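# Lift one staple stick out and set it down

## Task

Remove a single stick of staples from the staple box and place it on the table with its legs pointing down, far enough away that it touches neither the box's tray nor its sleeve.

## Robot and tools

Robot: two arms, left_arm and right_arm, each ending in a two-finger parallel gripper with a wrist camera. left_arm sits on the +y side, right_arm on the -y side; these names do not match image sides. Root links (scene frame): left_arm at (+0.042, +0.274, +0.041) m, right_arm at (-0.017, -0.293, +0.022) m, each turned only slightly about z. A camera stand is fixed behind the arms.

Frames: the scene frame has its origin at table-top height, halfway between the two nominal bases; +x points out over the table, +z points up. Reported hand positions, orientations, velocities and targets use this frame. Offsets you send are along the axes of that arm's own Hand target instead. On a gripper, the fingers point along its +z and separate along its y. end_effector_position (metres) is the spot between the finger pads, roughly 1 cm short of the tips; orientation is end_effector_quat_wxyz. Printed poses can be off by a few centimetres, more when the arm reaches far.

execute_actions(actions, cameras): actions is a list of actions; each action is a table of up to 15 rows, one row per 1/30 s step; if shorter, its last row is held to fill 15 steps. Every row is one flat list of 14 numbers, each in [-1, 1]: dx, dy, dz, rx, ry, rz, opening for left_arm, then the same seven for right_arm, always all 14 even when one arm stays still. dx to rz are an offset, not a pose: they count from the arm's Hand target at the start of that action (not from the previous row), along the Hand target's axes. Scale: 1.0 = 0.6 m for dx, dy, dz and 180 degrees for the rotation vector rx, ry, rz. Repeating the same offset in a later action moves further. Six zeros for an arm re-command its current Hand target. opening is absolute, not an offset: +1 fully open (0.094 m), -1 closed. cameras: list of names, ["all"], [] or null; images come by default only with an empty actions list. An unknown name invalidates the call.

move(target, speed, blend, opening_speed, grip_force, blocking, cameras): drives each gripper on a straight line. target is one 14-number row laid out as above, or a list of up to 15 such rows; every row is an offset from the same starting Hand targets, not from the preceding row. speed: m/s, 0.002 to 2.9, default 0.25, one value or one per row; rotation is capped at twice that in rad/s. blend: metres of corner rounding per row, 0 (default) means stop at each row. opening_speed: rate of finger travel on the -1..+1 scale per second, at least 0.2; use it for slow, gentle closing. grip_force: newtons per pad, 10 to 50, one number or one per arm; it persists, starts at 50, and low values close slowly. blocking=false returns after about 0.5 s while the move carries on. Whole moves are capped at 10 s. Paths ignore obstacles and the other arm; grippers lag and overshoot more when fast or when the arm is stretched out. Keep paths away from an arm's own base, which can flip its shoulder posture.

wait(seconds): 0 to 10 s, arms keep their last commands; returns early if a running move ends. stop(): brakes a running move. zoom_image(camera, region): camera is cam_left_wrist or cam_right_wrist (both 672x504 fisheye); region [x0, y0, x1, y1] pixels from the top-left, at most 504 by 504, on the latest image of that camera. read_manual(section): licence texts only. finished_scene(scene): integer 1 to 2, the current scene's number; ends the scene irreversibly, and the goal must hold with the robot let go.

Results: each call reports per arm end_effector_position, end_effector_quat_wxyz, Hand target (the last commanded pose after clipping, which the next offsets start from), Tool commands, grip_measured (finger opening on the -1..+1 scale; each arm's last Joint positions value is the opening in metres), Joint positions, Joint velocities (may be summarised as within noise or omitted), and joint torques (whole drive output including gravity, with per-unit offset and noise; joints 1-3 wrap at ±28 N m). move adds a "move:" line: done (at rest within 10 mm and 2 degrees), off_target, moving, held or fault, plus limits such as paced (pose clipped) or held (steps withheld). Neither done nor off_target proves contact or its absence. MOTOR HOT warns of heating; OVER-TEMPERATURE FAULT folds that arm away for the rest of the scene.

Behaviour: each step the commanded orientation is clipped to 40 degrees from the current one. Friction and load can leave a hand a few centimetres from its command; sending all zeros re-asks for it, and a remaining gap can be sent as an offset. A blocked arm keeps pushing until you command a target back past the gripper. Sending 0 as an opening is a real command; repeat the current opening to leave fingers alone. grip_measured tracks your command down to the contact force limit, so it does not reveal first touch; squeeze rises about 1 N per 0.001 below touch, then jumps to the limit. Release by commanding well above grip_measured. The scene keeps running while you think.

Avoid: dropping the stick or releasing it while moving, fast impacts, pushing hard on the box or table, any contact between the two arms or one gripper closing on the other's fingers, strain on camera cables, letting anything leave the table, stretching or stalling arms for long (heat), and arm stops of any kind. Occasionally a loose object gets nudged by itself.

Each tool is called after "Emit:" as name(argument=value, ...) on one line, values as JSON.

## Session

Emit:
execute_actions(actions=[])

Scene clock: 0.00 s.
left_arm: end_effector_position=(+0.3699, +0.2217, +0.2652) grip_measured=+1.000 end_effector_quat_wxyz=(+0.528, -0.273, +0.801, -0.075) | right_arm: end_effector_position=(+0.4034, -0.2274, +0.2896) grip_measured=+1.000 end_effector_quat_wxyz=(+0.412, +0.330, +0.833, +0.167)
Joint positions: left_arm=[-0.471 0.986 0.742 -0.296 -0.576 -0.786 0.094] | right_arm=[0.267 1.418 1.338 -0.581 0.172 0.896 0.094]
Joint velocities: within noise
Joint torques (N m): no reading
Heat: left arm: 25 °C; right arm: 27 °C.
Hand target: left_arm +0.3700, +0.2232, +0.2724; +0.535, -0.274, +0.796, -0.076 | right_arm +0.4022, -0.2286, +0.2936; +0.416, +0.329, +0.832, +0.166
Tool commands: left_gripper/opening=+1.0 right_gripper/opening=+1.0
camera_calibration:
cam_left_wrist: T_world_to_cam=[[0.403232, -0.812568, 0.420876, -0.0740106], [-0.763522, -0.552265, -0.334721, 0.526589], [0.504419, -0.186378, -0.843104, 0.181809], [0, 0, 0, 1]] pos_world=[0.340198, 0.264563, 0.360693]
cam_right_wrist: T_world_to_cam=[[-0.366761, -0.752753, -0.546671, 0.1394], [-0.847943, 0.512227, -0.13644, 0.535374], [0.382725, 0.413505, -0.826157, 0.278507], [0, 0, 0, 1]] pos_world=[0.398502, -0.284463, 0.379342]

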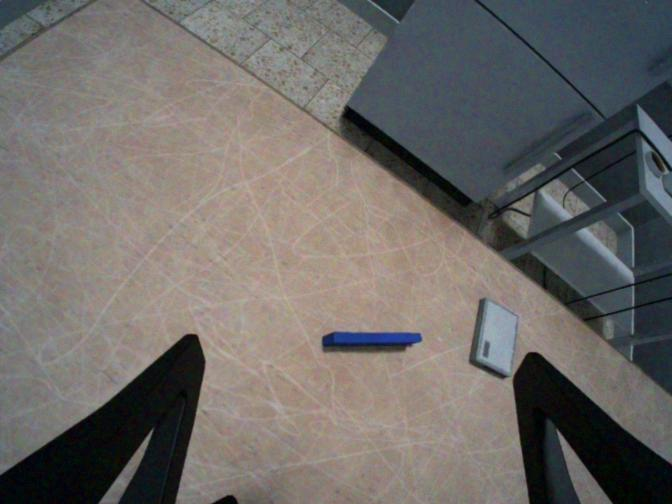

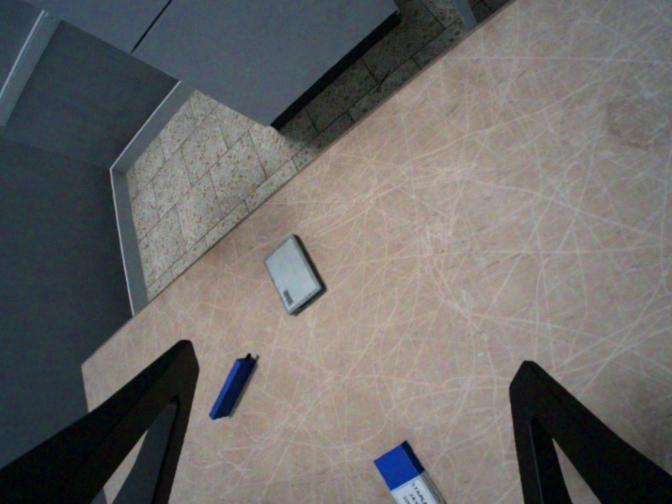

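Emit:
move(target=[0,0,0,0,0,0,0.25,0.314,0.0455,0,0.112,0.281,-0.222,0.3], cameras=["cam_right_wrist"])

Emit:
zoom_image(camera="cam_right_wrist", region=[240, 120, 480, 340])

Scene clock: 3.50 s.
left_arm: end_effector_position=(+0.3699, +0.2217, +0.2652) grip_measured=+0.252 end_effector_quat_wxyz=(+0.528, -0.273, +0.801, -0.075) | right_arm: end_effector_position=(+0.3296, -0.0818, +0.2030) grip_measured=+0.303 end_effector_quat_wxyz=(+0.040, +0.004, +0.999, +0.025)
Joint positions: left_arm=[-0.471 0.986 0.742 -0.296 -0.576 -0.786 0.059] | right_arm=[0.587 2.055 2.13 -1.551 0 0.553 0.061]
Joint torques (N m): left_arm=[-0.05 -3.32 8.09 2 -0.26 0.06] | right_arm=[0.27 -9.73 8.35 0.4 0.01 -0.08]
Heat: left arm: 26 °C; right arm: 28 °C.
Hand target: left_arm +0.3700, +0.2232, +0.2724; +0.535, -0.274, +0.796, -0.076 | right_arm +0.3306, -0.0796, +0.1988; -0.001, +0.000, +1.000, +0.000
Off the commanded pose: left_arm 0.007 m, 1 deg | right_arm 0.005 m, 6 deg.
joint sent to its limit (right arm) — joint 4 (wrist pitch), lower limit. The joint targets are off in orientation, not in position.
move: off_target (right_arm)
camera_calibration:
cam_right_wrist: T_world_to_cam=[[0.0371714, -0.996167, -0.0791855, -0.0733943], [-0.851391, -0.0730579, 0.519419, 0.206542], [-0.523213, 0.0481103, -0.850843, 0.448645], [0, 0, 0, 1]] pos_world=[0.413313, -0.0796079, 0.268633]
Images, in order (width x height): cam_right_wrist 672x504.

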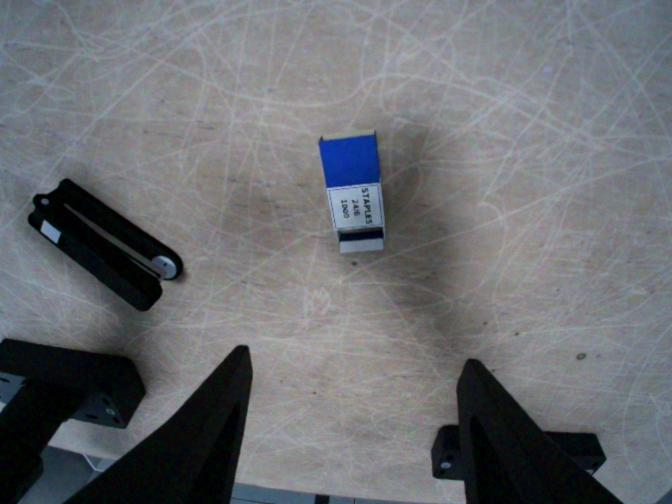

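Scaled by 2.100 from the camera's 672x504 image, which has a finer 960x720 frame.

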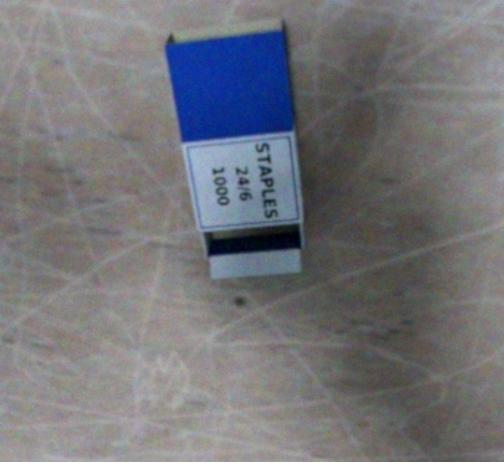

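Emit:
move(target=[0,0,0,0,0,0,0.25,0,-0.367,-0.117,-0.135,-0.429,-0.161,0.25], cameras=[], speed=0.35)

Emit:
move(target=[0.4755,-0.285,-0.0495,-0.083,0.357,0.138,0.3,0,0,0,0,0,0,0.25], cameras=["all"], speed=0.25)

Scene clock: 7.90 s.
left_arm: end_effector_position=(+0.3699, +0.2217, +0.2652) grip_measured=+0.252 end_effector_quat_wxyz=(+0.528, -0.273, +0.801, -0.075) | right_arm: end_effector_position=(+0.3320, -0.3006, +0.2768) grip_measured=+0.253 end_effector_quat_wxyz=(+0.617, -0.233, +0.729, +0.182)
Joint positions: left_arm=[-0.471 0.986 0.742 -0.296 -0.576 -0.786 0.059] | right_arm=[-0.45 1.166 0.726 0.078 -1.061 -0.342 0.059]
Joint torques (N m): left_arm=[-0.05 -3.34 8.1 2 -0.26 0.06] | right_arm=[-0.34 -3.37 6.31 1.62 -0.29 0.06]
Heat: left arm: 27 °C; right arm: 29 °C.
Hand target: left_arm +0.3700, +0.2232, +0.2724; +0.535, -0.274, +0.796, -0.076 | right_arm +0.3310, -0.2998, +0.2690; +0.612, -0.230, +0.732, +0.193
Off the commanded pose: left_arm 0.007 m, 1 deg | right_arm 0.008 m, 1 deg.
move: done
No camera images: "cameras" was empty.

Scene clock: 11.27 s.
left_arm: end_effector_position=(+0.3247, -0.0700, +0.1248) grip_measured=+0.298 end_effector_quat_wxyz=(+0.002, -0.092, +0.996, -0.002) | right_arm: end_effector_position=(+0.3321, -0.3006, +0.2770) grip_measured=+0.253 end_effector_quat_wxyz=(+0.617, -0.234, +0.729, +0.182)
Joint positions: left_arm=[-0.896 2.28 2.099 -1.384 -0.001 -1.069 0.061] | right_arm=[-0.45 1.166 0.726 0.079 -1.061 -0.341 0.059]
Joint torques (N m): left_arm=[-0.32 -12.59 8.5 0.28 -0.05 0.06] | right_arm=[-0.34 -3.38 6.3 1.59 -0.29 0.06]
Heat: left arm: 28 °C; right arm: 29 °C.
Hand target: left_arm +0.3250, -0.0728, +0.1246; +0.000, -0.088, +0.996, +0.000 | right_arm +0.3309, -0.2998, +0.2690; +0.612, -0.230, +0.732, +0.193
Off the commanded pose: left_arm 0.003 m, 1 deg | right_arm 0.008 m, 1 deg.
move: done
camera_calibration:
cam_left_wrist: T_world_to_cam=[[0.219066, -0.975075, -0.0351999, -0.128371], [-0.758648, -0.192906, 0.622286, 0.188071], [-0.613566, -0.109617, -0.781998, 0.392731], [0, 0, 0, 1]] pos_world=[0.411768, -0.0458407, 0.185562]
cam_right_wrist: T_world_to_cam=[[0.596988, -0.800304, 0.0558469, -0.449987], [-0.555549, -0.462625, -0.6909, 0.27407], [0.578766, 0.381434, -0.72079, 0.221723], [0, 0, 0, 1]] pos_world=[0.29257, -0.317907, 0.374301]

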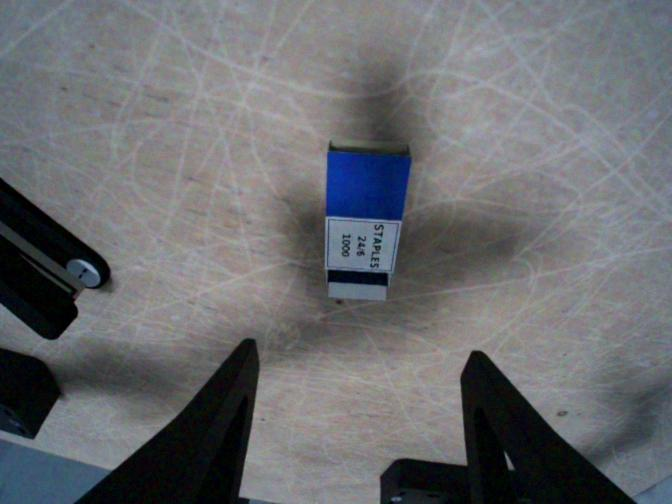

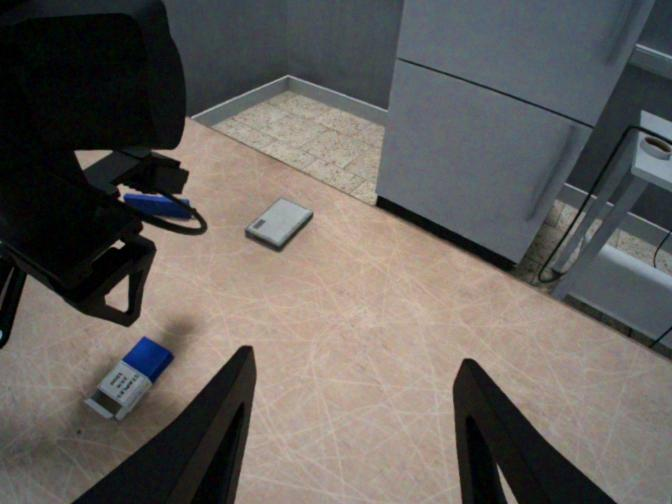

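Emit:
move(target=[0.0127,-0.0067,0.15,0,0,0,0.3,0,0,0,0,0,0,0.25], cameras=["cam_left_wrist"], speed=0.12)

Scene clock: 13.07 s.
left_arm: end_effector_position=(+0.3203, -0.0771, +0.0422) grip_measured=+0.298 end_effector_quat_wxyz=(+0.002, -0.087, +0.996, -0.003) | right_arm: end_effector_position=(+0.3321, -0.3006, +0.2770) grip_measured=+0.253 end_effector_quat_wxyz=(+0.617, -0.234, +0.729, +0.182)
Joint positions: left_arm=[-0.913 2.326 1.848 -1.085 0 -1.077 0.061] | right_arm=[-0.45 1.166 0.726 0.079 -1.061 -0.341 0.059]
Joint torques (N m): left_arm=[-0.49 -13.24 5.49 0.58 -0.05 -0.04] | right_arm=[-0.34 -3.38 6.28 1.59 -0.29 0.06]
Heat: left arm: 28 °C; right arm: 29 °C.
Hand target: left_arm +0.3182, -0.0782, +0.0345; +0.000, -0.087, +0.996, +0.000 | right_arm +0.3309, -0.2998, +0.2690; +0.612, -0.230, +0.732, +0.193
Off the commanded pose: left_arm 0.008 m, 0 deg | right_arm 0.008 m, 1 deg.
move: done
camera_calibration:
cam_left_wrist: T_world_to_cam=[[0.209771, -0.977185, -0.0332587, -0.134589], [-0.76046, -0.184438, 0.622642, 0.235981], [-0.614571, -0.10532, -0.781799, 0.325237], [0, 0, 0, 1]] pos_world=[0.407568, -0.0537403, 0.102862]
Images, in order (width x height): cam_left_wrist 672x504.

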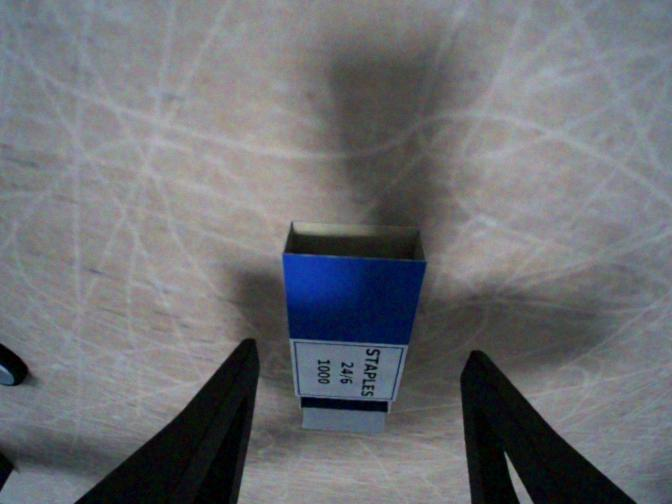

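Emit:
move(target=[0,0.006,0.046,0,0,0,0.3,0,0,0,0,0,0,0.25], cameras=[], speed=0.06)

Emit:
move(target=[0,0,0,0,0,0,0.15,0,0,0,0,0,0,0.25], cameras=["cam_left_wrist"], opening_speed=0.5)

Scene clock: 14.30 s.
left_arm: end_effector_position=(+0.3195, -0.0761, +0.0169) grip_measured=+0.298 end_effector_quat_wxyz=(+0.004, -0.087, +0.996, -0.006) | right_arm: end_effector_position=(+0.3321, -0.3006, +0.2770) grip_measured=+0.253 end_effector_quat_wxyz=(+0.617, -0.234, +0.729, +0.182)
Joint positions: left_arm=[-0.913 2.344 1.775 -0.988 0 -1.077 0.061] | right_arm=[-0.45 1.166 0.726 0.079 -1.061 -0.341 0.059]
Joint torques (N m): left_arm=[-0.2 -12.92 5.2 0.63 -0.06 -0.01] | right_arm=[-0.34 -3.37 6.3 1.59 -0.3 0.05]
Heat: left arm: 28 °C; right arm: 29 °C.
Hand target: left_arm +0.3176, -0.0746, +0.0069; +0.000, -0.087, +0.996, +0.000 | right_arm +0.3309, -0.2998, +0.2690; +0.612, -0.230, +0.732, +0.193
Off the commanded pose: left_arm 0.010 m, 1 deg | right_arm 0.008 m, 1 deg.
move: done
No camera images: "cameras" was empty.

Scene clock: 14.80 s.
left_arm: end_effector_position=(+0.3196, -0.0762, +0.0169) grip_measured=+0.152 end_effector_quat_wxyz=(+0.004, -0.087, +0.996, -0.006) | right_arm: end_effector_position=(+0.3321, -0.3006, +0.2770) grip_measured=+0.253 end_effector_quat_wxyz=(+0.617, -0.234, +0.729, +0.182)
Joint positions: left_arm=[-0.913 2.344 1.775 -0.987 0 -1.077 0.054] | right_arm=[-0.45 1.166 0.726 0.079 -1.061 -0.341 0.059]
Joint torques (N m): left_arm=[-0.2 -12.92 5.22 0.6 -0.05 -0.01] | right_arm=[-0.34 -3.38 6.3 1.59 -0.3 0.06]
Heat: left arm: 28 °C; right arm: 29 °C.
Hand target: left_arm +0.3176, -0.0747, +0.0069; +0.000, -0.087, +0.996, +0.000 | right_arm +0.3309, -0.2998, +0.2690; +0.612, -0.230, +0.732, +0.193
Off the commanded pose: left_arm 0.010 m, 1 deg | right_arm 0.008 m, 1 deg.
move: done
camera_calibration:
cam_left_wrist: T_world_to_cam=[[0.209873, -0.977352, -0.0271367, -0.134473], [-0.763131, -0.181096, 0.620351, 0.252596], [-0.611215, -0.109486, -0.783855, 0.303771], [0, 0, 0, 1]] pos_world=[0.406655, -0.0524245, 0.077765]
Images, in order (width x height): cam_left_wrist 672x504.

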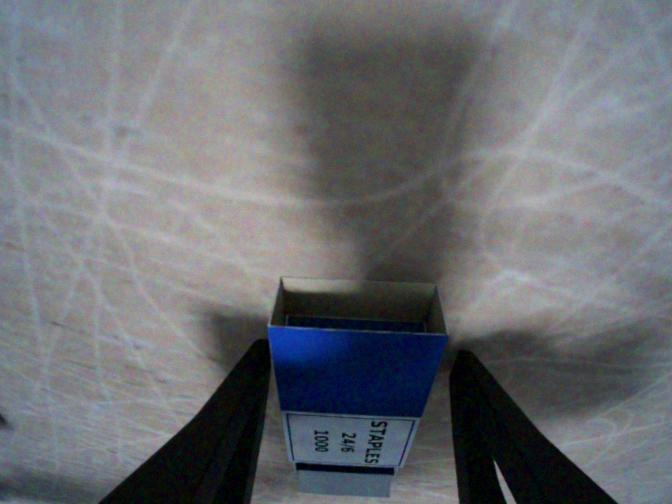

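Emit:
move(target=[0,0,0.008,0,0,0,0.1,0,0,0,0,0,0,0.25], cameras=[], speed=0.05)

Emit:
move(target=[0,0,0,0,0,0,-0.21,0,0,0,0,0,0,0.25], cameras=["cam_left_wrist"], opening_speed=0.3, grip_force=[20,45])

Scene clock: 15.70 s.
left_arm: end_effector_position=(+0.3206, -0.0775, +0.0156) grip_measured=+0.102 end_effector_quat_wxyz=(+0.006, -0.087, +0.996, -0.010) | right_arm: end_effector_position=(+0.3321, -0.3006, +0.2770) grip_measured=+0.253 end_effector_quat_wxyz=(+0.617, -0.234, +0.729, +0.182)
Joint positions: left_arm=[-0.913 2.344 1.769 -0.973 0 -1.077 0.052] | right_arm=[-0.45 1.166 0.726 0.079 -1.061 -0.341 0.059]
Joint torques (N m): left_arm=[-0.2 -12.4 5.03 0.59 -0.05 -0.01] | right_arm=[-0.34 -3.38 6.3 1.59 -0.29 0.06]
Heat: left arm: 28 °C; right arm: 29 °C.
Hand target: left_arm +0.3176, -0.0747, +0.0021; +0.000, -0.087, +0.996, +0.000 | right_arm +0.3309, -0.2998, +0.2690; +0.612, -0.230, +0.732, +0.193
Off the commanded pose: left_arm 0.014 m, 1 deg | right_arm 0.008 m, 1 deg.
move: off_target (left_arm)
No camera images: "cameras" was empty.

Scene clock: 17.10 s.
left_arm: end_effector_position=(+0.3207, -0.0776, +0.0156) grip_measured=-0.199 end_effector_quat_wxyz=(+0.006, -0.087, +0.996, -0.010) | right_arm: end_effector_position=(+0.3321, -0.3006, +0.2770) grip_measured=+0.253 end_effector_quat_wxyz=(+0.617, -0.234, +0.729, +0.182)
Joint positions: left_arm=[-0.913 2.344 1.769 -0.972 0 -1.077 0.038] | right_arm=[-0.45 1.166 0.726 0.079 -1.061 -0.341 0.059]
Joint torques (N m): left_arm=[-0.18 -12.36 5.04 0.63 -0.05 -0.01] | right_arm=[-0.34 -3.38 6.3 1.59 -0.29 0.06]
Heat: left arm: 28 °C; right arm: 29 °C.
Hand target: left_arm +0.3176, -0.0747, +0.0021; +0.000, -0.087, +0.996, +0.000 | right_arm +0.3309, -0.2998, +0.2690; +0.612, -0.230, +0.732, +0.193
Off the commanded pose: left_arm 0.014 m, 1 deg | right_arm 0.008 m, 1 deg.
grip_force (N): 20, 45
move: off_target (left_arm)
camera_calibration:
cam_left_wrist: T_world_to_cam=[[0.210008, -0.977517, -0.0189132, -0.136316], [-0.766645, -0.176648, 0.617294, 0.255538], [-0.606756, -0.115137, -0.786506, 0.301445], [0, 0, 0, 1]] pos_world=[0.407438, -0.0534031, 0.0767682]
Images, in order (width x height): cam_left_wrist 672x504.

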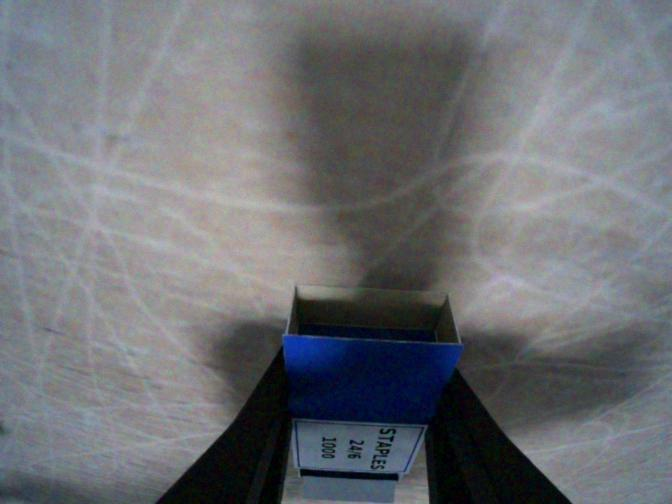

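Emit:
move(target=[0,0,-0.17,0,0,0,-0.215,0,0,0,0,0,0,0.25], cameras=["cam_left_wrist"], speed=0.1)

Scene clock: 18.97 s.
left_arm: end_effector_position=(+0.3146, -0.0699, +0.0827) grip_measured=-0.200 end_effector_quat_wxyz=(-0.012, -0.087, +0.996, +0.018) | right_arm: end_effector_position=(+0.3321, -0.3006, +0.2770) grip_measured=+0.253 end_effector_quat_wxyz=(+0.617, -0.234, +0.729, +0.182)
Joint positions: left_arm=[-0.913 2.313 1.987 -1.288 0 -1.077 0.038] | right_arm=[-0.45 1.166 0.726 0.079 -1.061 -0.341 0.059]
Joint torques (N m): left_arm=[-0.18 -17.5 8.13 0.14 -0.05 -0.01] | right_arm=[-0.34 -3.37 6.3 1.59 -0.29 0.06]
Heat: left arm: 28 °C; right arm: 29 °C.
Hand target: left_arm +0.3175, -0.0746, +0.1040; +0.000, -0.087, +0.996, +0.000 | right_arm +0.3309, -0.2998, +0.2690; +0.612, -0.230, +0.732, +0.193
Off the commanded pose: left_arm 0.022 m, 3 deg | right_arm 0.008 m, 1 deg.
grip_force (N): 20, 45
move: off_target (left_arm)
camera_calibration:
cam_left_wrist: T_world_to_cam=[[0.20798, -0.974938, -0.0789893, -0.120436], [-0.740504, -0.2097, 0.638498, 0.198432], [-0.639061, -0.0743031, -0.765559, 0.362677], [0, 0, 0, 1]] pos_world=[0.403761, -0.0488585, 0.141439]
Images, in order (width x height): cam_left_wrist 672x504.

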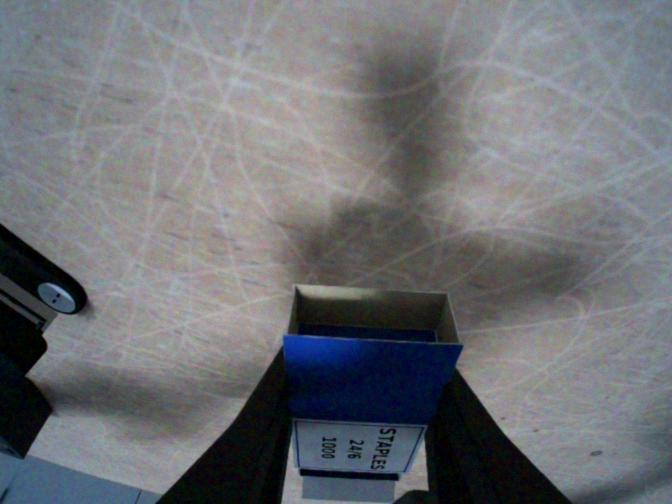

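Emit:
move(target=[-0.149,0.093,-0.038,0,0,-0.139,-0.215,0,0,0,0,0,0,0.25], cameras=[], speed=0.15)

Emit:
move(target=[0,0,0,0,0,0,-0.215,0.205,0.342,0.151,0,0,0,0.25], cameras=["all"], speed=0.2)

Scene clock: 21.23 s.
left_arm: end_effector_position=(+0.3940, -0.0026, +0.1193) grip_measured=-0.200 end_effector_quat_wxyz=(-0.004, -0.298, +0.954, +0.004) | right_arm: end_effector_position=(+0.3321, -0.3006, +0.2770) grip_measured=+0.253 end_effector_quat_wxyz=(+0.617, -0.234, +0.729, +0.182)
Joint positions: left_arm=[-0.677 2.313 2.133 -1.401 0.002 -1.273 0.038] | right_arm=[-0.45 1.166 0.726 0.079 -1.061 -0.341 0.059]
Joint torques (N m): left_arm=[-0.09 -14.42 8.46 0.23 -0.07 -0.04] | right_arm=[-0.34 -3.38 6.28 1.59 -0.29 0.06]
Heat: left arm: 29 °C; right arm: 29 °C.
Hand target: left_arm +0.3959, -0.0041, +0.1269; +0.000, -0.301, +0.954, +0.000 | right_arm +0.3309, -0.2998, +0.2690; +0.612, -0.230, +0.732, +0.193
Off the commanded pose: left_arm 0.008 m, 1 deg | right_arm 0.008 m, 1 deg.
grip_force (N): 20, 45
move: done
No camera images: "cameras" was empty.

Scene clock: 23.70 s.
left_arm: end_effector_position=(+0.3939, -0.0026, +0.1193) grip_measured=-0.200 end_effector_quat_wxyz=(-0.004, -0.299, +0.954, +0.004) | right_arm: end_effector_position=(+0.2720, -0.0919, +0.1388) grip_measured=+0.253 end_effector_quat_wxyz=(+0.617, -0.230, +0.727, +0.194)
Joint positions: left_arm=[-0.677 2.313 2.133 -1.401 0.002 -1.274 0.038] | right_arm=[0.642 1.445 0.122 1.159 -0.01 -0.003 0.059]
Joint torques (N m): left_arm=[-0.14 -14.42 8.47 0.22 -0.07 -0.05] | right_arm=[0.7 -3.32 3.79 1.97 0.09 0.05]
Heat: left arm: 29 °C; right arm: 29 °C.
Hand target: left_arm +0.3959, -0.0041, +0.1269; +0.000, -0.301, +0.954, +0.000 | right_arm +0.2685, -0.0928, +0.1323; +0.612, -0.230, +0.732, +0.193
Off the commanded pose: left_arm 0.008 m, 1 deg | right_arm 0.007 m, 1 deg.
grip_force (N): 20, 45
move: done
camera_calibration:
cam_left_wrist: T_world_to_cam=[[0.599107, -0.799106, -0.0499989, -0.22548], [-0.602996, -0.491399, 0.628429, 0.194288], [-0.526751, -0.346347, -0.776258, 0.402733], [0, 0, 0, 1]] pos_world=[0.464381, 0.0547758, 0.179255]
cam_right_wrist: T_world_to_cam=[[0.604736, -0.795611, 0.0360258, -0.238361], [-0.553628, -0.452463, -0.699123, 0.243313], [0.57253, 0.40284, -0.714093, 0.0799693], [0, 0, 0, 1]] pos_world=[0.233065, -0.111767, 0.235798]

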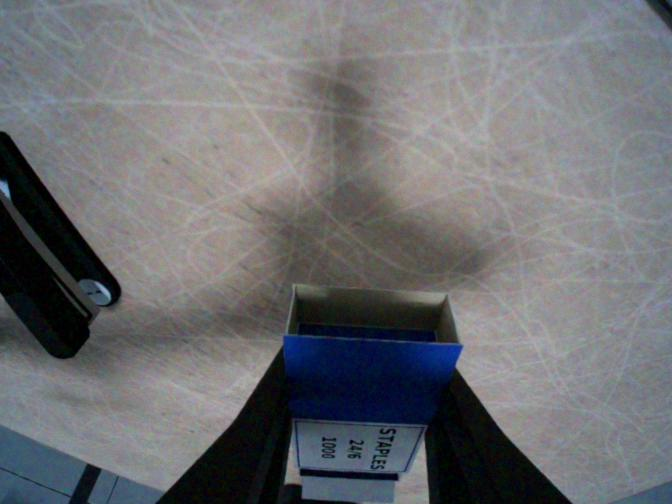

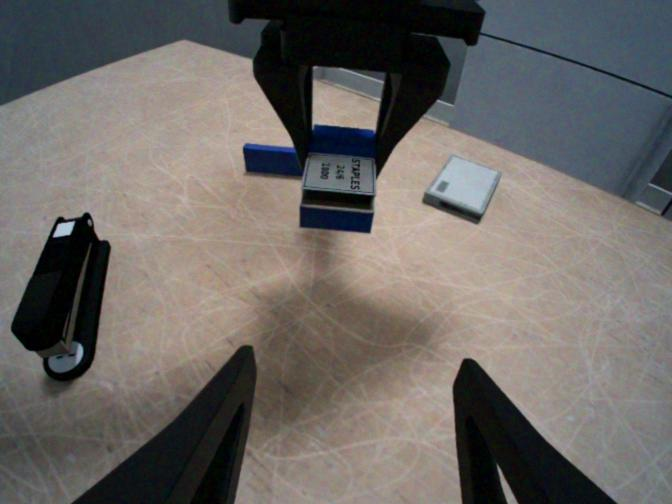

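Emit:
zoom_image(camera="cam_right_wrist", region=[270, 120, 420, 250])

Scaled by 3.360 from the camera's 672x504 image, which has a finer 960x720 frame.

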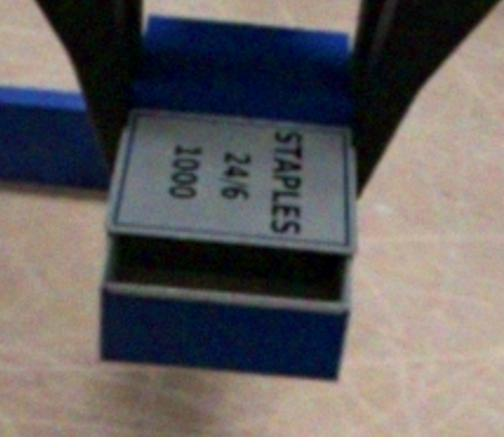

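Emit:
move(target=[0,0,0,0,0,0,-0.215,0.0177,0.0128,0.111,0,0,0,0.25], cameras=["cam_right_wrist"], speed=0.12)

Emit:
zoom_image(camera="cam_right_wrist", region=[240, 170, 500, 380])

Scene clock: 25.20 s.
left_arm: end_effector_position=(+0.3939, -0.0026, +0.1193) grip_measured=-0.200 end_effector_quat_wxyz=(-0.004, -0.299, +0.954, +0.004) | right_arm: end_effector_position=(+0.3139, -0.0537, +0.1104) grip_measured=+0.253 end_effector_quat_wxyz=(+0.609, -0.232, +0.734, +0.192)
Joint positions: left_arm=[-0.677 2.313 2.133 -1.401 0.002 -1.274 0.038] | right_arm=[0.676 1.818 0.32 1.314 0.023 0.003 0.059]
Joint velocities: left_arm=[0.022 -0.002 0.002 -0.154 0.007 -0.051 0.001] | right_arm=[within noise]
Joint torques (N m): left_arm=[-0.13 -14.42 8.47 0.23 -0.06 -0.05] | right_arm=[0.66 -5.59 5.11 1.96 0.09 0.06]
Heat: left arm: 29 °C; right arm: 29 °C.
Hand target: left_arm +0.3959, -0.0041, +0.1269; +0.000, -0.301, +0.954, +0.000 | right_arm +0.3164, -0.0501, +0.1100; +0.612, -0.230, +0.732, +0.193
Off the commanded pose: left_arm 0.008 m, 1 deg | right_arm 0.004 m, 0 deg.
grip_force (N): 20, 45
move: done
camera_calibration:
cam_right_wrist: T_world_to_cam=[[0.60551, -0.79508, 0.0347151, -0.232293], [-0.565617, -0.460624, -0.684034, 0.265672], [0.559853, 0.394554, -0.728623, 0.025514], [0, 0, 0, 1]] pos_world=[0.276641, -0.0723835, 0.208383]
Images, in order (width x height): cam_right_wrist 672x504.

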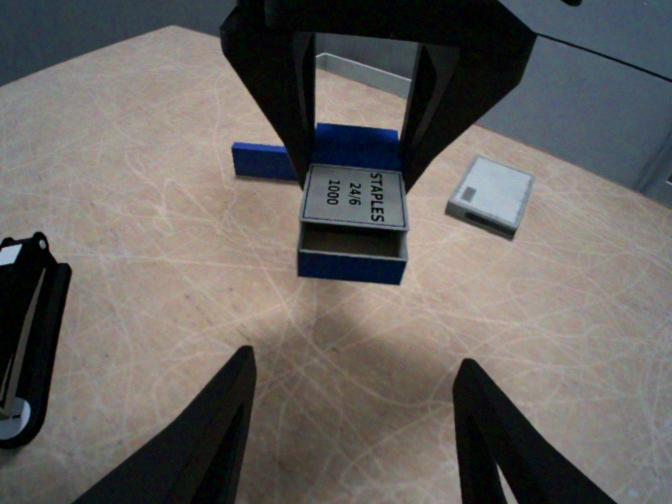

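Scaled by 1.938 from the camera's 672x504 image, which has a finer 960x720 frame.

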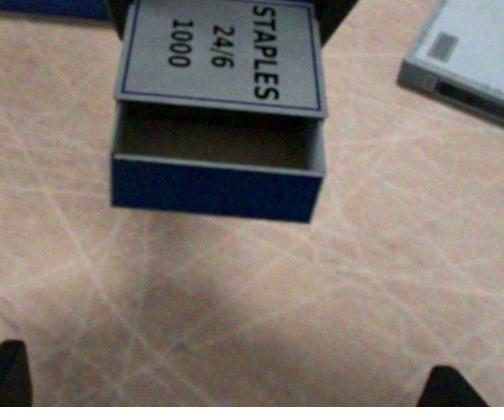

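Emit:
move(target=[0,0,0,0,0,0,-0.215,-0.02,0.003,0.068,0,0,0,0.25], cameras=["cam_right_wrist"], speed=0.07)

Emit:
zoom_image(camera="cam_right_wrist", region=[220, 220, 490, 422])

Scene clock: 26.67 s.
left_arm: end_effector_position=(+0.3939, -0.0026, +0.1193) grip_measured=-0.200 end_effector_quat_wxyz=(-0.004, -0.299, +0.954, +0.004) | right_arm: end_effector_position=(+0.3485, -0.0287, +0.1251) grip_measured=+0.253 end_effector_quat_wxyz=(+0.623, -0.227, +0.722, +0.196)
Joint positions: left_arm=[-0.677 2.313 2.133 -1.401 0.002 -1.274 0.038] | right_arm=[0.676 1.879 0.49 1.241 0.025 0.003 0.059]
Joint torques (N m): left_arm=[-0.12 -14.42 8.46 0.22 -0.06 -0.05] | right_arm=[0.84 -6.57 5.96 1.66 0.09 0.05]
Heat: left arm: 29 °C; right arm: 29 °C.
Hand target: left_arm +0.3959, -0.0041, +0.1269; +0.000, -0.301, +0.954, +0.000 | right_arm +0.3500, -0.0244, +0.1146; +0.612, -0.230, +0.732, +0.193
Off the commanded pose: left_arm 0.008 m, 1 deg | right_arm 0.011 m, 2 deg.
grip_force (N): 20, 45
move: off_target (right_arm)
camera_calibration:
cam_right_wrist: T_world_to_cam=[[0.602898, -0.797023, 0.0356005, -0.233166], [-0.545524, -0.444393, -0.710576, 0.303598], [0.582167, 0.408984, -0.702719, -0.00358668], [0, 0, 0, 1]] pos_world=[0.308283, -0.0494547, 0.22151]
Images, in order (width x height): cam_right_wrist 672x504.

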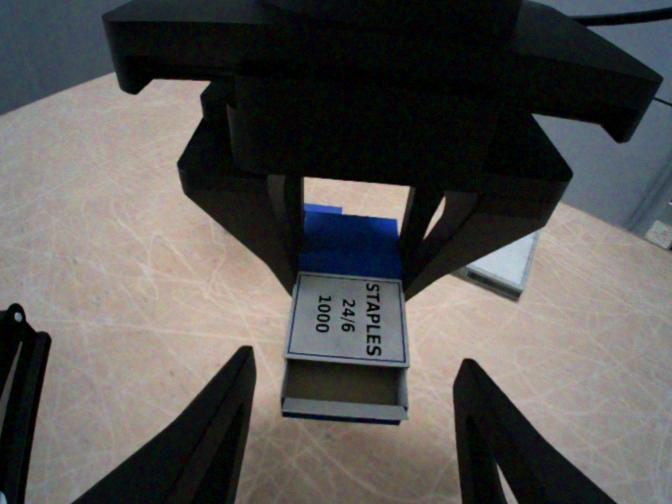

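Scaled by 1.867 from the camera's 672x504 image, which has a finer 960x720 frame.

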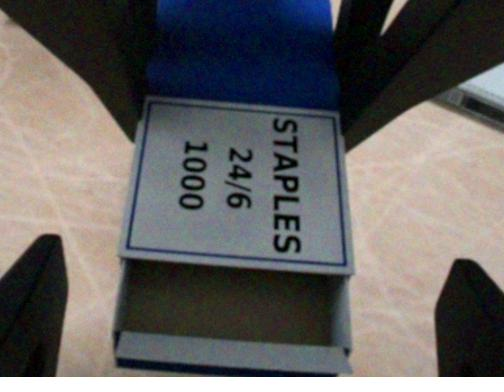

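Emit:
move(target=[0,0,0,0,0,0,-0.215,0.009,0.004,0,0,0,0,0.25], cameras=["cam_right_wrist"], speed=0.07)

Emit:
zoom_image(camera="cam_right_wrist", region=[220, 220, 490, 422])

Scene clock: 34.13 s.
left_arm: end_effector_position=(+0.3939, -0.0026, +0.1193) grip_measured=-0.200 end_effector_quat_wxyz=(-0.004, -0.299, +0.954, +0.004) | right_arm: end_effector_position=(+0.3459, -0.0263, +0.1132) grip_measured=+0.253 end_effector_quat_wxyz=(+0.613, -0.231, +0.731, +0.193)
Joint positions: left_arm=[-0.677 2.313 2.133 -1.401 0.002 -1.274 0.038] | right_arm=[0.686 1.906 0.49 1.241 0.032 0.005 0.059]
Joint torques (N m): left_arm=[-0.13 -14.43 8.44 0.22 -0.07 -0.05] | right_arm=[0.69 -6.78 5.48 1.92 0.12 0.08]
Heat: left arm: 30 °C; right arm: 29 °C.
Hand target: left_arm +0.3959, -0.0041, +0.1269; +0.000, -0.301, +0.954, +0.000 | right_arm +0.3477, -0.0229, +0.1093; +0.612, -0.230, +0.732, +0.193
Off the commanded pose: left_arm 0.008 m, 1 deg | right_arm 0.005 m, 0 deg.
grip_force (N): 20, 45
move: done
camera_calibration:
cam_right_wrist: T_world_to_cam=[[0.606052, -0.794655, 0.0349956, -0.230228], [-0.559984, -0.457497, -0.690735, 0.297197], [0.564906, 0.399025, -0.722261, -0.00353292], [0, 0, 0, 1]] pos_world=[0.307951, -0.0455751, 0.21079]
Images, in order (width x height): cam_right_wrist 672x504.

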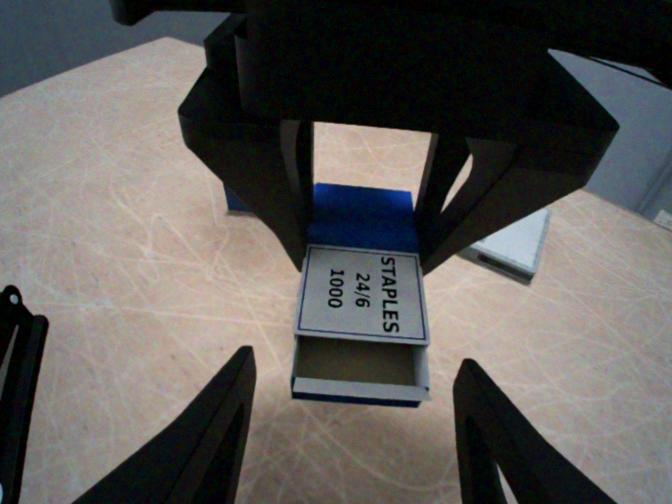

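Scaled by 1.867 from the camera's 672x504 image, which has a finer 960x720 frame.

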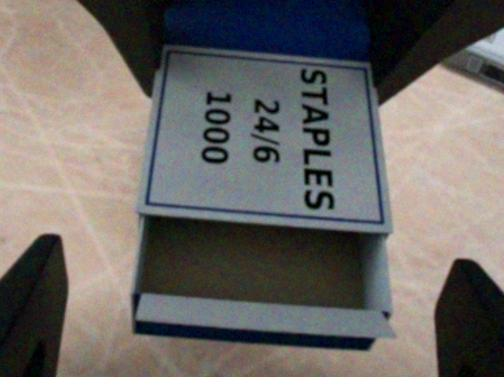

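Emit:
move(target=[0,0,0,0,0,0,-0.215,0.007,0,0.006,0,0,0,0.25], cameras=[], speed=0.07)

Emit:
move(target=[0,0,0,0,0,0,-0.215,0,0,0,0,0,0,-0.33], cameras=["cam_right_wrist"], opening_speed=0.35)

Emit:
zoom_image(camera="cam_right_wrist", region=[220, 220, 490, 422])

Scene clock: 35.33 s.
left_arm: end_effector_position=(+0.3939, -0.0026, +0.1193) grip_measured=-0.200 end_effector_quat_wxyz=(-0.004, -0.299, +0.954, +0.004) | right_arm: end_effector_position=(+0.3474, -0.0254, +0.1064) grip_measured=+0.253 end_effector_quat_wxyz=(+0.610, -0.232, +0.733, +0.192)
Joint positions: left_arm=[-0.677 2.313 2.133 -1.401 0.002 -1.274 0.038] | right_arm=[0.686 1.936 0.497 1.256 0.033 0.005 0.059]
Joint torques (N m): left_arm=[-0.12 -14.42 8.46 0.23 -0.07 -0.05] | right_arm=[0.65 -6.9 5.67 1.96 0.11 0.05]
Heat: left arm: 30 °C; right arm: 29 °C.
Hand target: left_arm +0.3959, -0.0041, +0.1269; +0.000, -0.301, +0.954, +0.000 | right_arm +0.3501, -0.0212, +0.1045; +0.612, -0.230, +0.732, +0.193
Off the commanded pose: left_arm 0.008 m, 1 deg | right_arm 0.005 m, 0 deg.
grip_force (N): 20, 45
move: done
No camera images: "cameras" was empty.

Scene clock: 37.20 s.
left_arm: end_effector_position=(+0.3938, -0.0025, +0.1193) grip_measured=-0.200 end_effector_quat_wxyz=(-0.004, -0.299, +0.954, +0.004) | right_arm: end_effector_position=(+0.3474, -0.0254, +0.1065) grip_measured=-0.245 end_effector_quat_wxyz=(+0.610, -0.231, +0.733, +0.193)
Joint positions: left_arm=[-0.677 2.313 2.133 -1.402 0.002 -1.274 0.038] | right_arm=[0.686 1.936 0.497 1.256 0.033 0.007 0.035]
Joint torques (N m): left_arm=[-0.13 -14.42 8.44 0.22 -0.06 -0.04] | right_arm=[0.65 -6.87 5.68 1.96 0.1 0.02]
Heat: left arm: 30 °C; right arm: 29 °C.
Hand target: left_arm +0.3959, -0.0041, +0.1269; +0.000, -0.301, +0.954, +0.000 | right_arm +0.3500, -0.0212, +0.1046; +0.612, -0.230, +0.732, +0.193
Off the commanded pose: left_arm 0.008 m, 1 deg | right_arm 0.005 m, 0 deg.
grip_force (N): 20, 45
move: done
camera_calibration:
cam_right_wrist: T_world_to_cam=[[0.605291, -0.795342, 0.0324733, -0.229659], [-0.565757, -0.458547, -0.685313, 0.29518], [0.559949, 0.396442, -0.727524, -0.00737523], [0, 0, 0, 1]] pos_world=[0.310141, -0.0443798, 0.204383]
Images, in order (width x height): cam_right_wrist 672x504.

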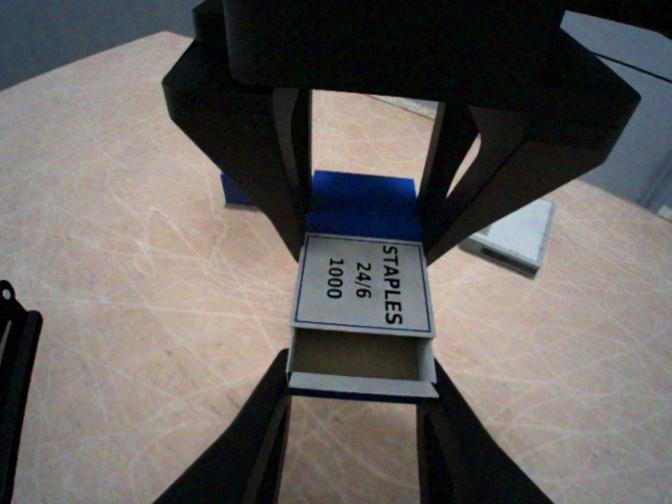

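Scaled by 1.867 from the camera's 672x504 image, which has a finer 960x720 frame.

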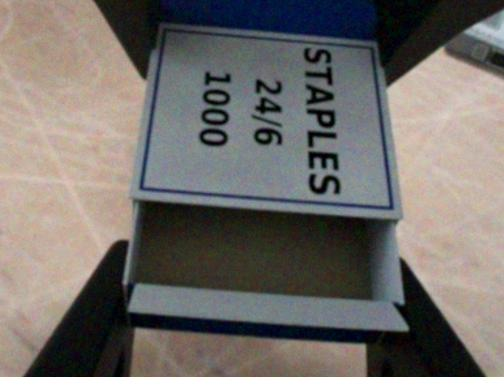

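Emit:
move(target=[0,0,0,0,0,0,-0.215,0.0095,0,-0.055,0,0,0,-0.34], cameras=["cam_right_wrist"], speed=0.05)

Emit:
zoom_image(camera="cam_right_wrist", region=[220, 180, 490, 422])

Scene clock: 38.33 s.
left_arm: end_effector_position=(+0.3781, -0.0137, +0.1197) grip_measured=-0.200 end_effector_quat_wxyz=(-0.033, -0.294, +0.955, -0.003) | right_arm: end_effector_position=(+0.3302, -0.0380, +0.1064) grip_measured=-0.245 end_effector_quat_wxyz=(+0.617, -0.227, +0.728, +0.194)
Joint positions: left_arm=[-0.697 2.313 2.133 -1.422 0.057 -1.282 0.038] | right_arm=[0.69 1.92 0.405 1.351 0.041 0.01 0.035]
Joint torques (N m): left_arm=[1.42 -14.57 8.24 0.39 -0.52 0.02] | right_arm=[0.79 -10.4 1.72 1.77 0.08 0]
Heat: left arm: 30 °C; right arm: 29 °C.
Hand target: left_arm +0.3959, -0.0041, +0.1269; +0.000, -0.301, +0.954, +0.000 | right_arm +0.3226, -0.0405, +0.1047; +0.612, -0.230, +0.732, +0.193
Off the commanded pose: left_arm 0.021 m, 4 deg | right_arm 0.008 m, 1 deg.
grip_force (N): 20, 45
move: off_target (left_arm)
camera_calibration:
cam_right_wrist: T_world_to_cam=[[0.601489, -0.798285, 0.0308534, -0.227942], [-0.557724, -0.447257, -0.699218, 0.278873], [0.571974, 0.403364, -0.714243, 0.00205867], [0, 0, 0, 1]] pos_world=[0.291461, -0.0580652, 0.203496]
Images, in order (width x height): cam_right_wrist 672x504.

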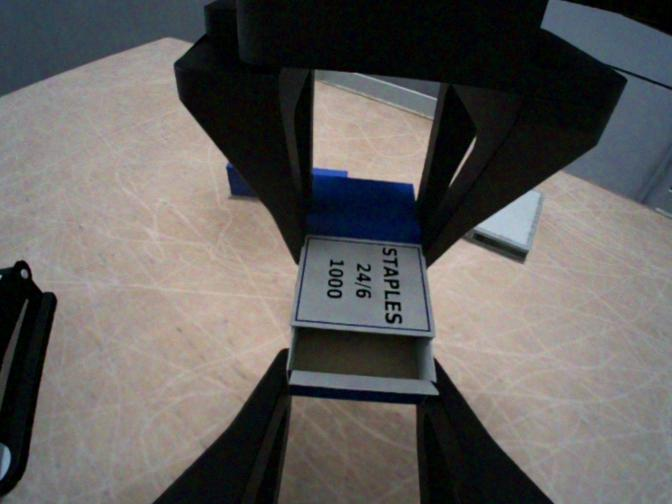

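Scaled by 1.867 from the camera's 672x504 image, which has a finer 960x720 frame.

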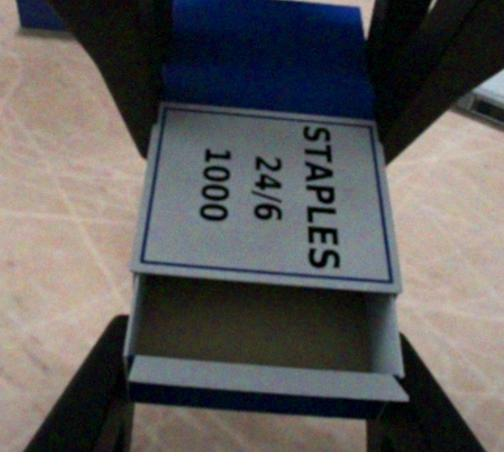

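Emit:
move(target=[0,0,0,0,0,0,-0.208,0.0085,0,-0.05,0,0,0,-0.34], cameras=["cam_right_wrist"], speed=0.05)

Emit:
zoom_image(camera="cam_right_wrist", region=[220, 180, 490, 422])

Scene clock: 40.20 s.
left_arm: end_effector_position=(+0.3571, -0.0273, +0.1214) grip_measured=-0.200 end_effector_quat_wxyz=(-0.074, -0.289, +0.954, -0.012) | right_arm: end_effector_position=(+0.3082, -0.0531, +0.1095) grip_measured=-0.245 end_effector_quat_wxyz=(+0.619, -0.225, +0.726, +0.196)
Joint positions: left_arm=[-0.719 2.313 2.133 -1.451 0.137 -1.294 0.038] | right_arm=[0.696 1.863 0.296 1.411 0.048 0.014 0.035]
Joint torques (N m): left_arm=[3.19 -14.83 8.23 0.57 -1.17 0.09] | right_arm=[0.77 -9.52 0.46 1.8 0.07 -0.04]
Heat: left arm: 30 °C; right arm: 29 °C.
Hand target: left_arm +0.3959, -0.0041, +0.1269; +0.000, -0.301, +0.954, +0.000 | right_arm +0.2977, -0.0579, +0.1050; +0.612, -0.230, +0.732, +0.193
Off the commanded pose: left_arm 0.046 m, 9 deg | right_arm 0.012 m, 1 deg.
grip_force (N): 20, 45
move: off_target (left_arm, right_arm)
camera_calibration:
cam_right_wrist: T_world_to_cam=[[0.600334, -0.799255, 0.0281048, -0.226296], [-0.555077, -0.441712, -0.704826, 0.262009], [0.57575, 0.407531, -0.708823, 0.0214001], [0, 0, 0, 1]] pos_world=[0.268967, -0.0738566, 0.2062]
Images, in order (width x height): cam_right_wrist 672x504.

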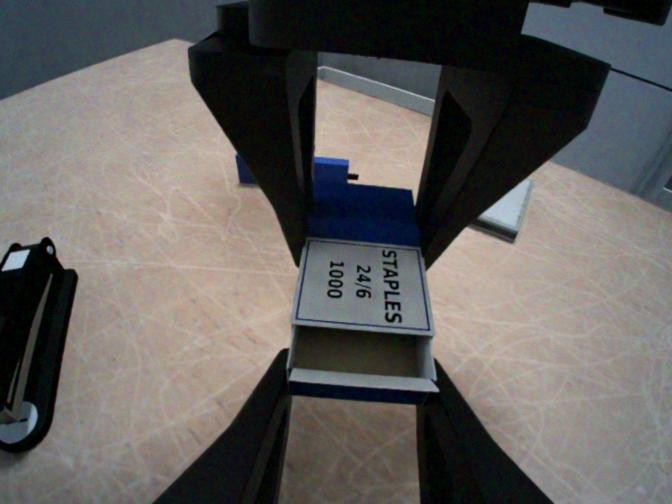

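Scaled by 1.867 from the camera's 672x504 image, which has a finer 960x720 frame.

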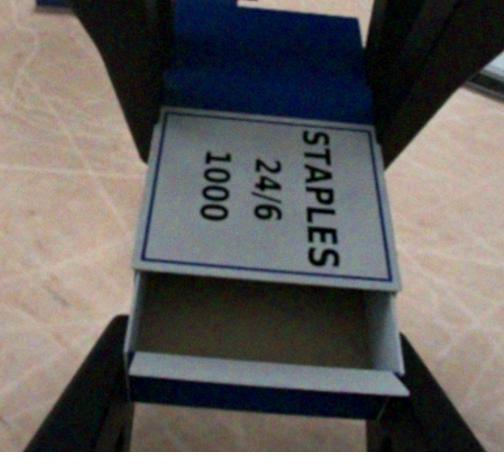

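Emit:
move(target=[0.05,0,0.005,0,0,0,-0.208,0,0,0,0,0,0,-0.34], cameras=[], speed=0.05)

Emit:
move(target=[0,0,0,0,0,0,-0.195,0,0,0,0,0,0,-0.34], cameras=["cam_right_wrist"], opening_speed=0.2)

Emit:
zoom_image(camera="cam_right_wrist", region=[220, 180, 490, 422])

Scene clock: 41.37 s.
left_arm: end_effector_position=(+0.3509, -0.0329, +0.1142) grip_measured=-0.200 end_effector_quat_wxyz=(-0.057, -0.291, +0.955, +0.002) | right_arm: end_effector_position=(+0.3030, -0.0578, +0.1026) grip_measured=-0.245 end_effector_quat_wxyz=(+0.611, -0.222, +0.734, +0.195)
Joint positions: left_arm=[-0.755 2.313 2.107 -1.427 0.096 -1.333 0.038] | right_arm=[0.696 1.863 0.271 1.413 0.051 0.024 0.035]
Joint torques (N m): left_arm=[0.91 -17.66 5 0.68 -0.83 -0.11] | right_arm=[0.81 -9.4 2.06 1.82 0.04 -0.16]
Heat: left arm: 30 °C; right arm: 28 °C.
Hand target: left_arm +0.3714, -0.0212, +0.1239; +0.000, -0.301, +0.954, +0.000 | right_arm +0.2977, -0.0580, +0.1050; +0.612, -0.230, +0.732, +0.193
Off the commanded pose: left_arm 0.025 m, 7 deg | right_arm 0.006 m, 1 deg.
grip_force (N): 20, 45
move: off_target (left_arm)
No camera images: "cameras" was empty.

Scene clock: 41.87 s.
left_arm: end_effector_position=(+0.3519, -0.0319, +0.1136) grip_measured=-0.193 end_effector_quat_wxyz=(-0.053, -0.292, +0.955, +0.004) | right_arm: end_effector_position=(+0.3030, -0.0579, +0.1025) grip_measured=-0.245 end_effector_quat_wxyz=(+0.611, -0.223, +0.734, +0.194)
Joint positions: left_arm=[-0.755 2.313 2.105 -1.425 0.088 -1.336 0.038] | right_arm=[0.696 1.863 0.271 1.413 0.051 0.022 0.035]
Joint torques (N m): left_arm=[0.91 -17.72 5.07 0.67 -0.77 -0.1] | right_arm=[0.81 -9.42 2.07 1.79 0.04 -0.13]
Heat: left arm: 30 °C; right arm: 28 °C.
Hand target: left_arm +0.3714, -0.0213, +0.1239; +0.000, -0.301, +0.954, +0.000 | right_arm +0.2977, -0.0580, +0.1050; +0.612, -0.230, +0.732, +0.193
Off the commanded pose: left_arm 0.024 m, 6 deg | right_arm 0.006 m, 1 deg.
grip_force (N): 20, 45
move: off_target (left_arm)
camera_calibration:
cam_right_wrist: T_world_to_cam=[[0.597091, -0.801896, 0.021105, -0.22516], [-0.572484, -0.444406, -0.689032, 0.255714], [0.561911, 0.399333, -0.724424, 0.0266887], [0, 0, 0, 1]] pos_world=[0.265837, -0.0775715, 0.200281]
Images, in order (width x height): cam_right_wrist 672x504.

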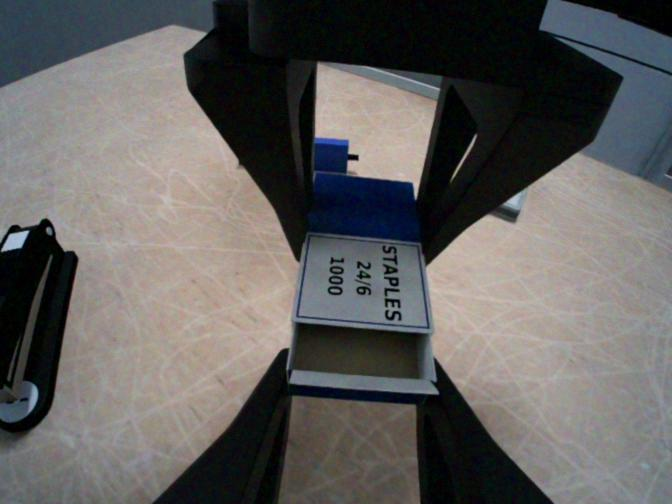

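Scaled by 1.867 from the camera's 672x504 image, which has a finer 960x720 frame.

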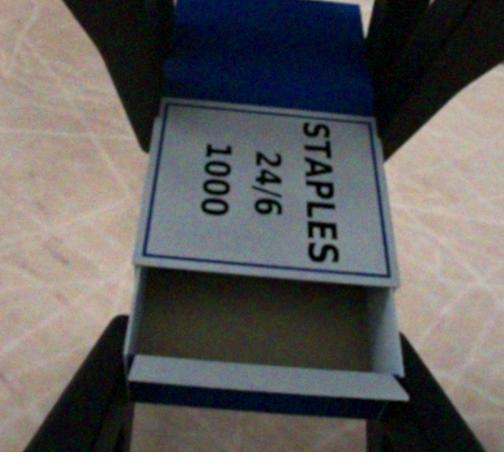

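Emit:
move(target=[-0.045,0,0,0,0,0,-0.197,0,0,0,0,0,0,-0.34], cameras=["cam_right_wrist"], speed=0.05)

Emit:
zoom_image(camera="cam_right_wrist", region=[220, 180, 490, 422])

Scene clock: 43.03 s.
left_arm: end_effector_position=(+0.3691, -0.0141, +0.1133) grip_measured=-0.193 end_effector_quat_wxyz=(-0.047, -0.297, +0.954, +0.005) | right_arm: end_effector_position=(+0.3015, -0.0557, +0.1025) grip_measured=-0.245 end_effector_quat_wxyz=(+0.610, -0.227, +0.733, +0.197)
Joint positions: left_arm=[-0.704 2.313 2.105 -1.423 0.074 -1.295 0.038] | right_arm=[0.7 1.863 0.271 1.413 0.046 0.02 0.035]
Joint torques (N m): left_arm=[1.48 -15.16 8.62 0.51 -0.66 0.07] | right_arm=[0.43 -9.43 2.04 1.79 0.1 -0.1]
Heat: left arm: 30 °C; right arm: 28 °C.
Hand target: left_arm +0.3934, -0.0058, +0.1239; +0.000, -0.301, +0.954, +0.000 | right_arm +0.2976, -0.0579, +0.1050; +0.612, -0.230, +0.732, +0.193
Off the commanded pose: left_arm 0.028 m, 5 deg | right_arm 0.005 m, 1 deg.
grip_force (N): 20, 45
move: off_target (left_arm)
camera_calibration:
cam_right_wrist: T_world_to_cam=[[0.60488, -0.796011, 0.022066, -0.224681], [-0.567762, -0.450534, -0.68896, 0.253989], [0.558361, 0.40421, -0.724464, 0.0280701], [0, 0, 0, 1]] pos_world=[0.264437, -0.0757645, 0.200281]
Images, in order (width x height): cam_right_wrist 672x504.

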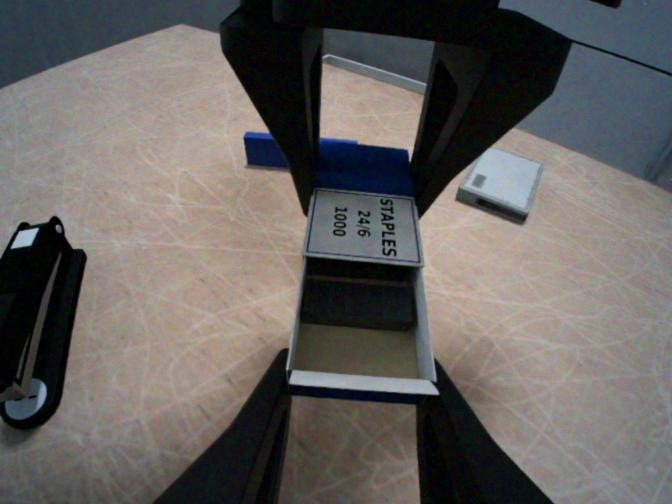

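Scaled by 1.867 from the camera's 672x504 image, which has a finer 960x720 frame.

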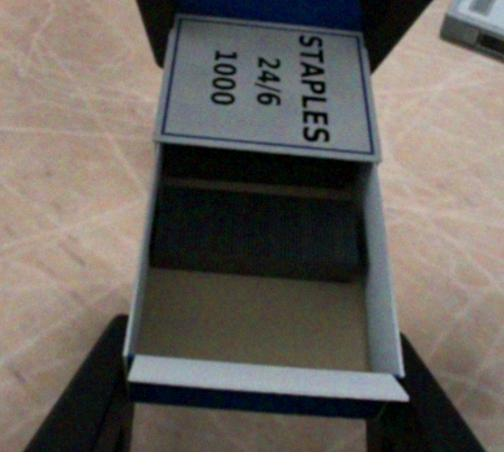

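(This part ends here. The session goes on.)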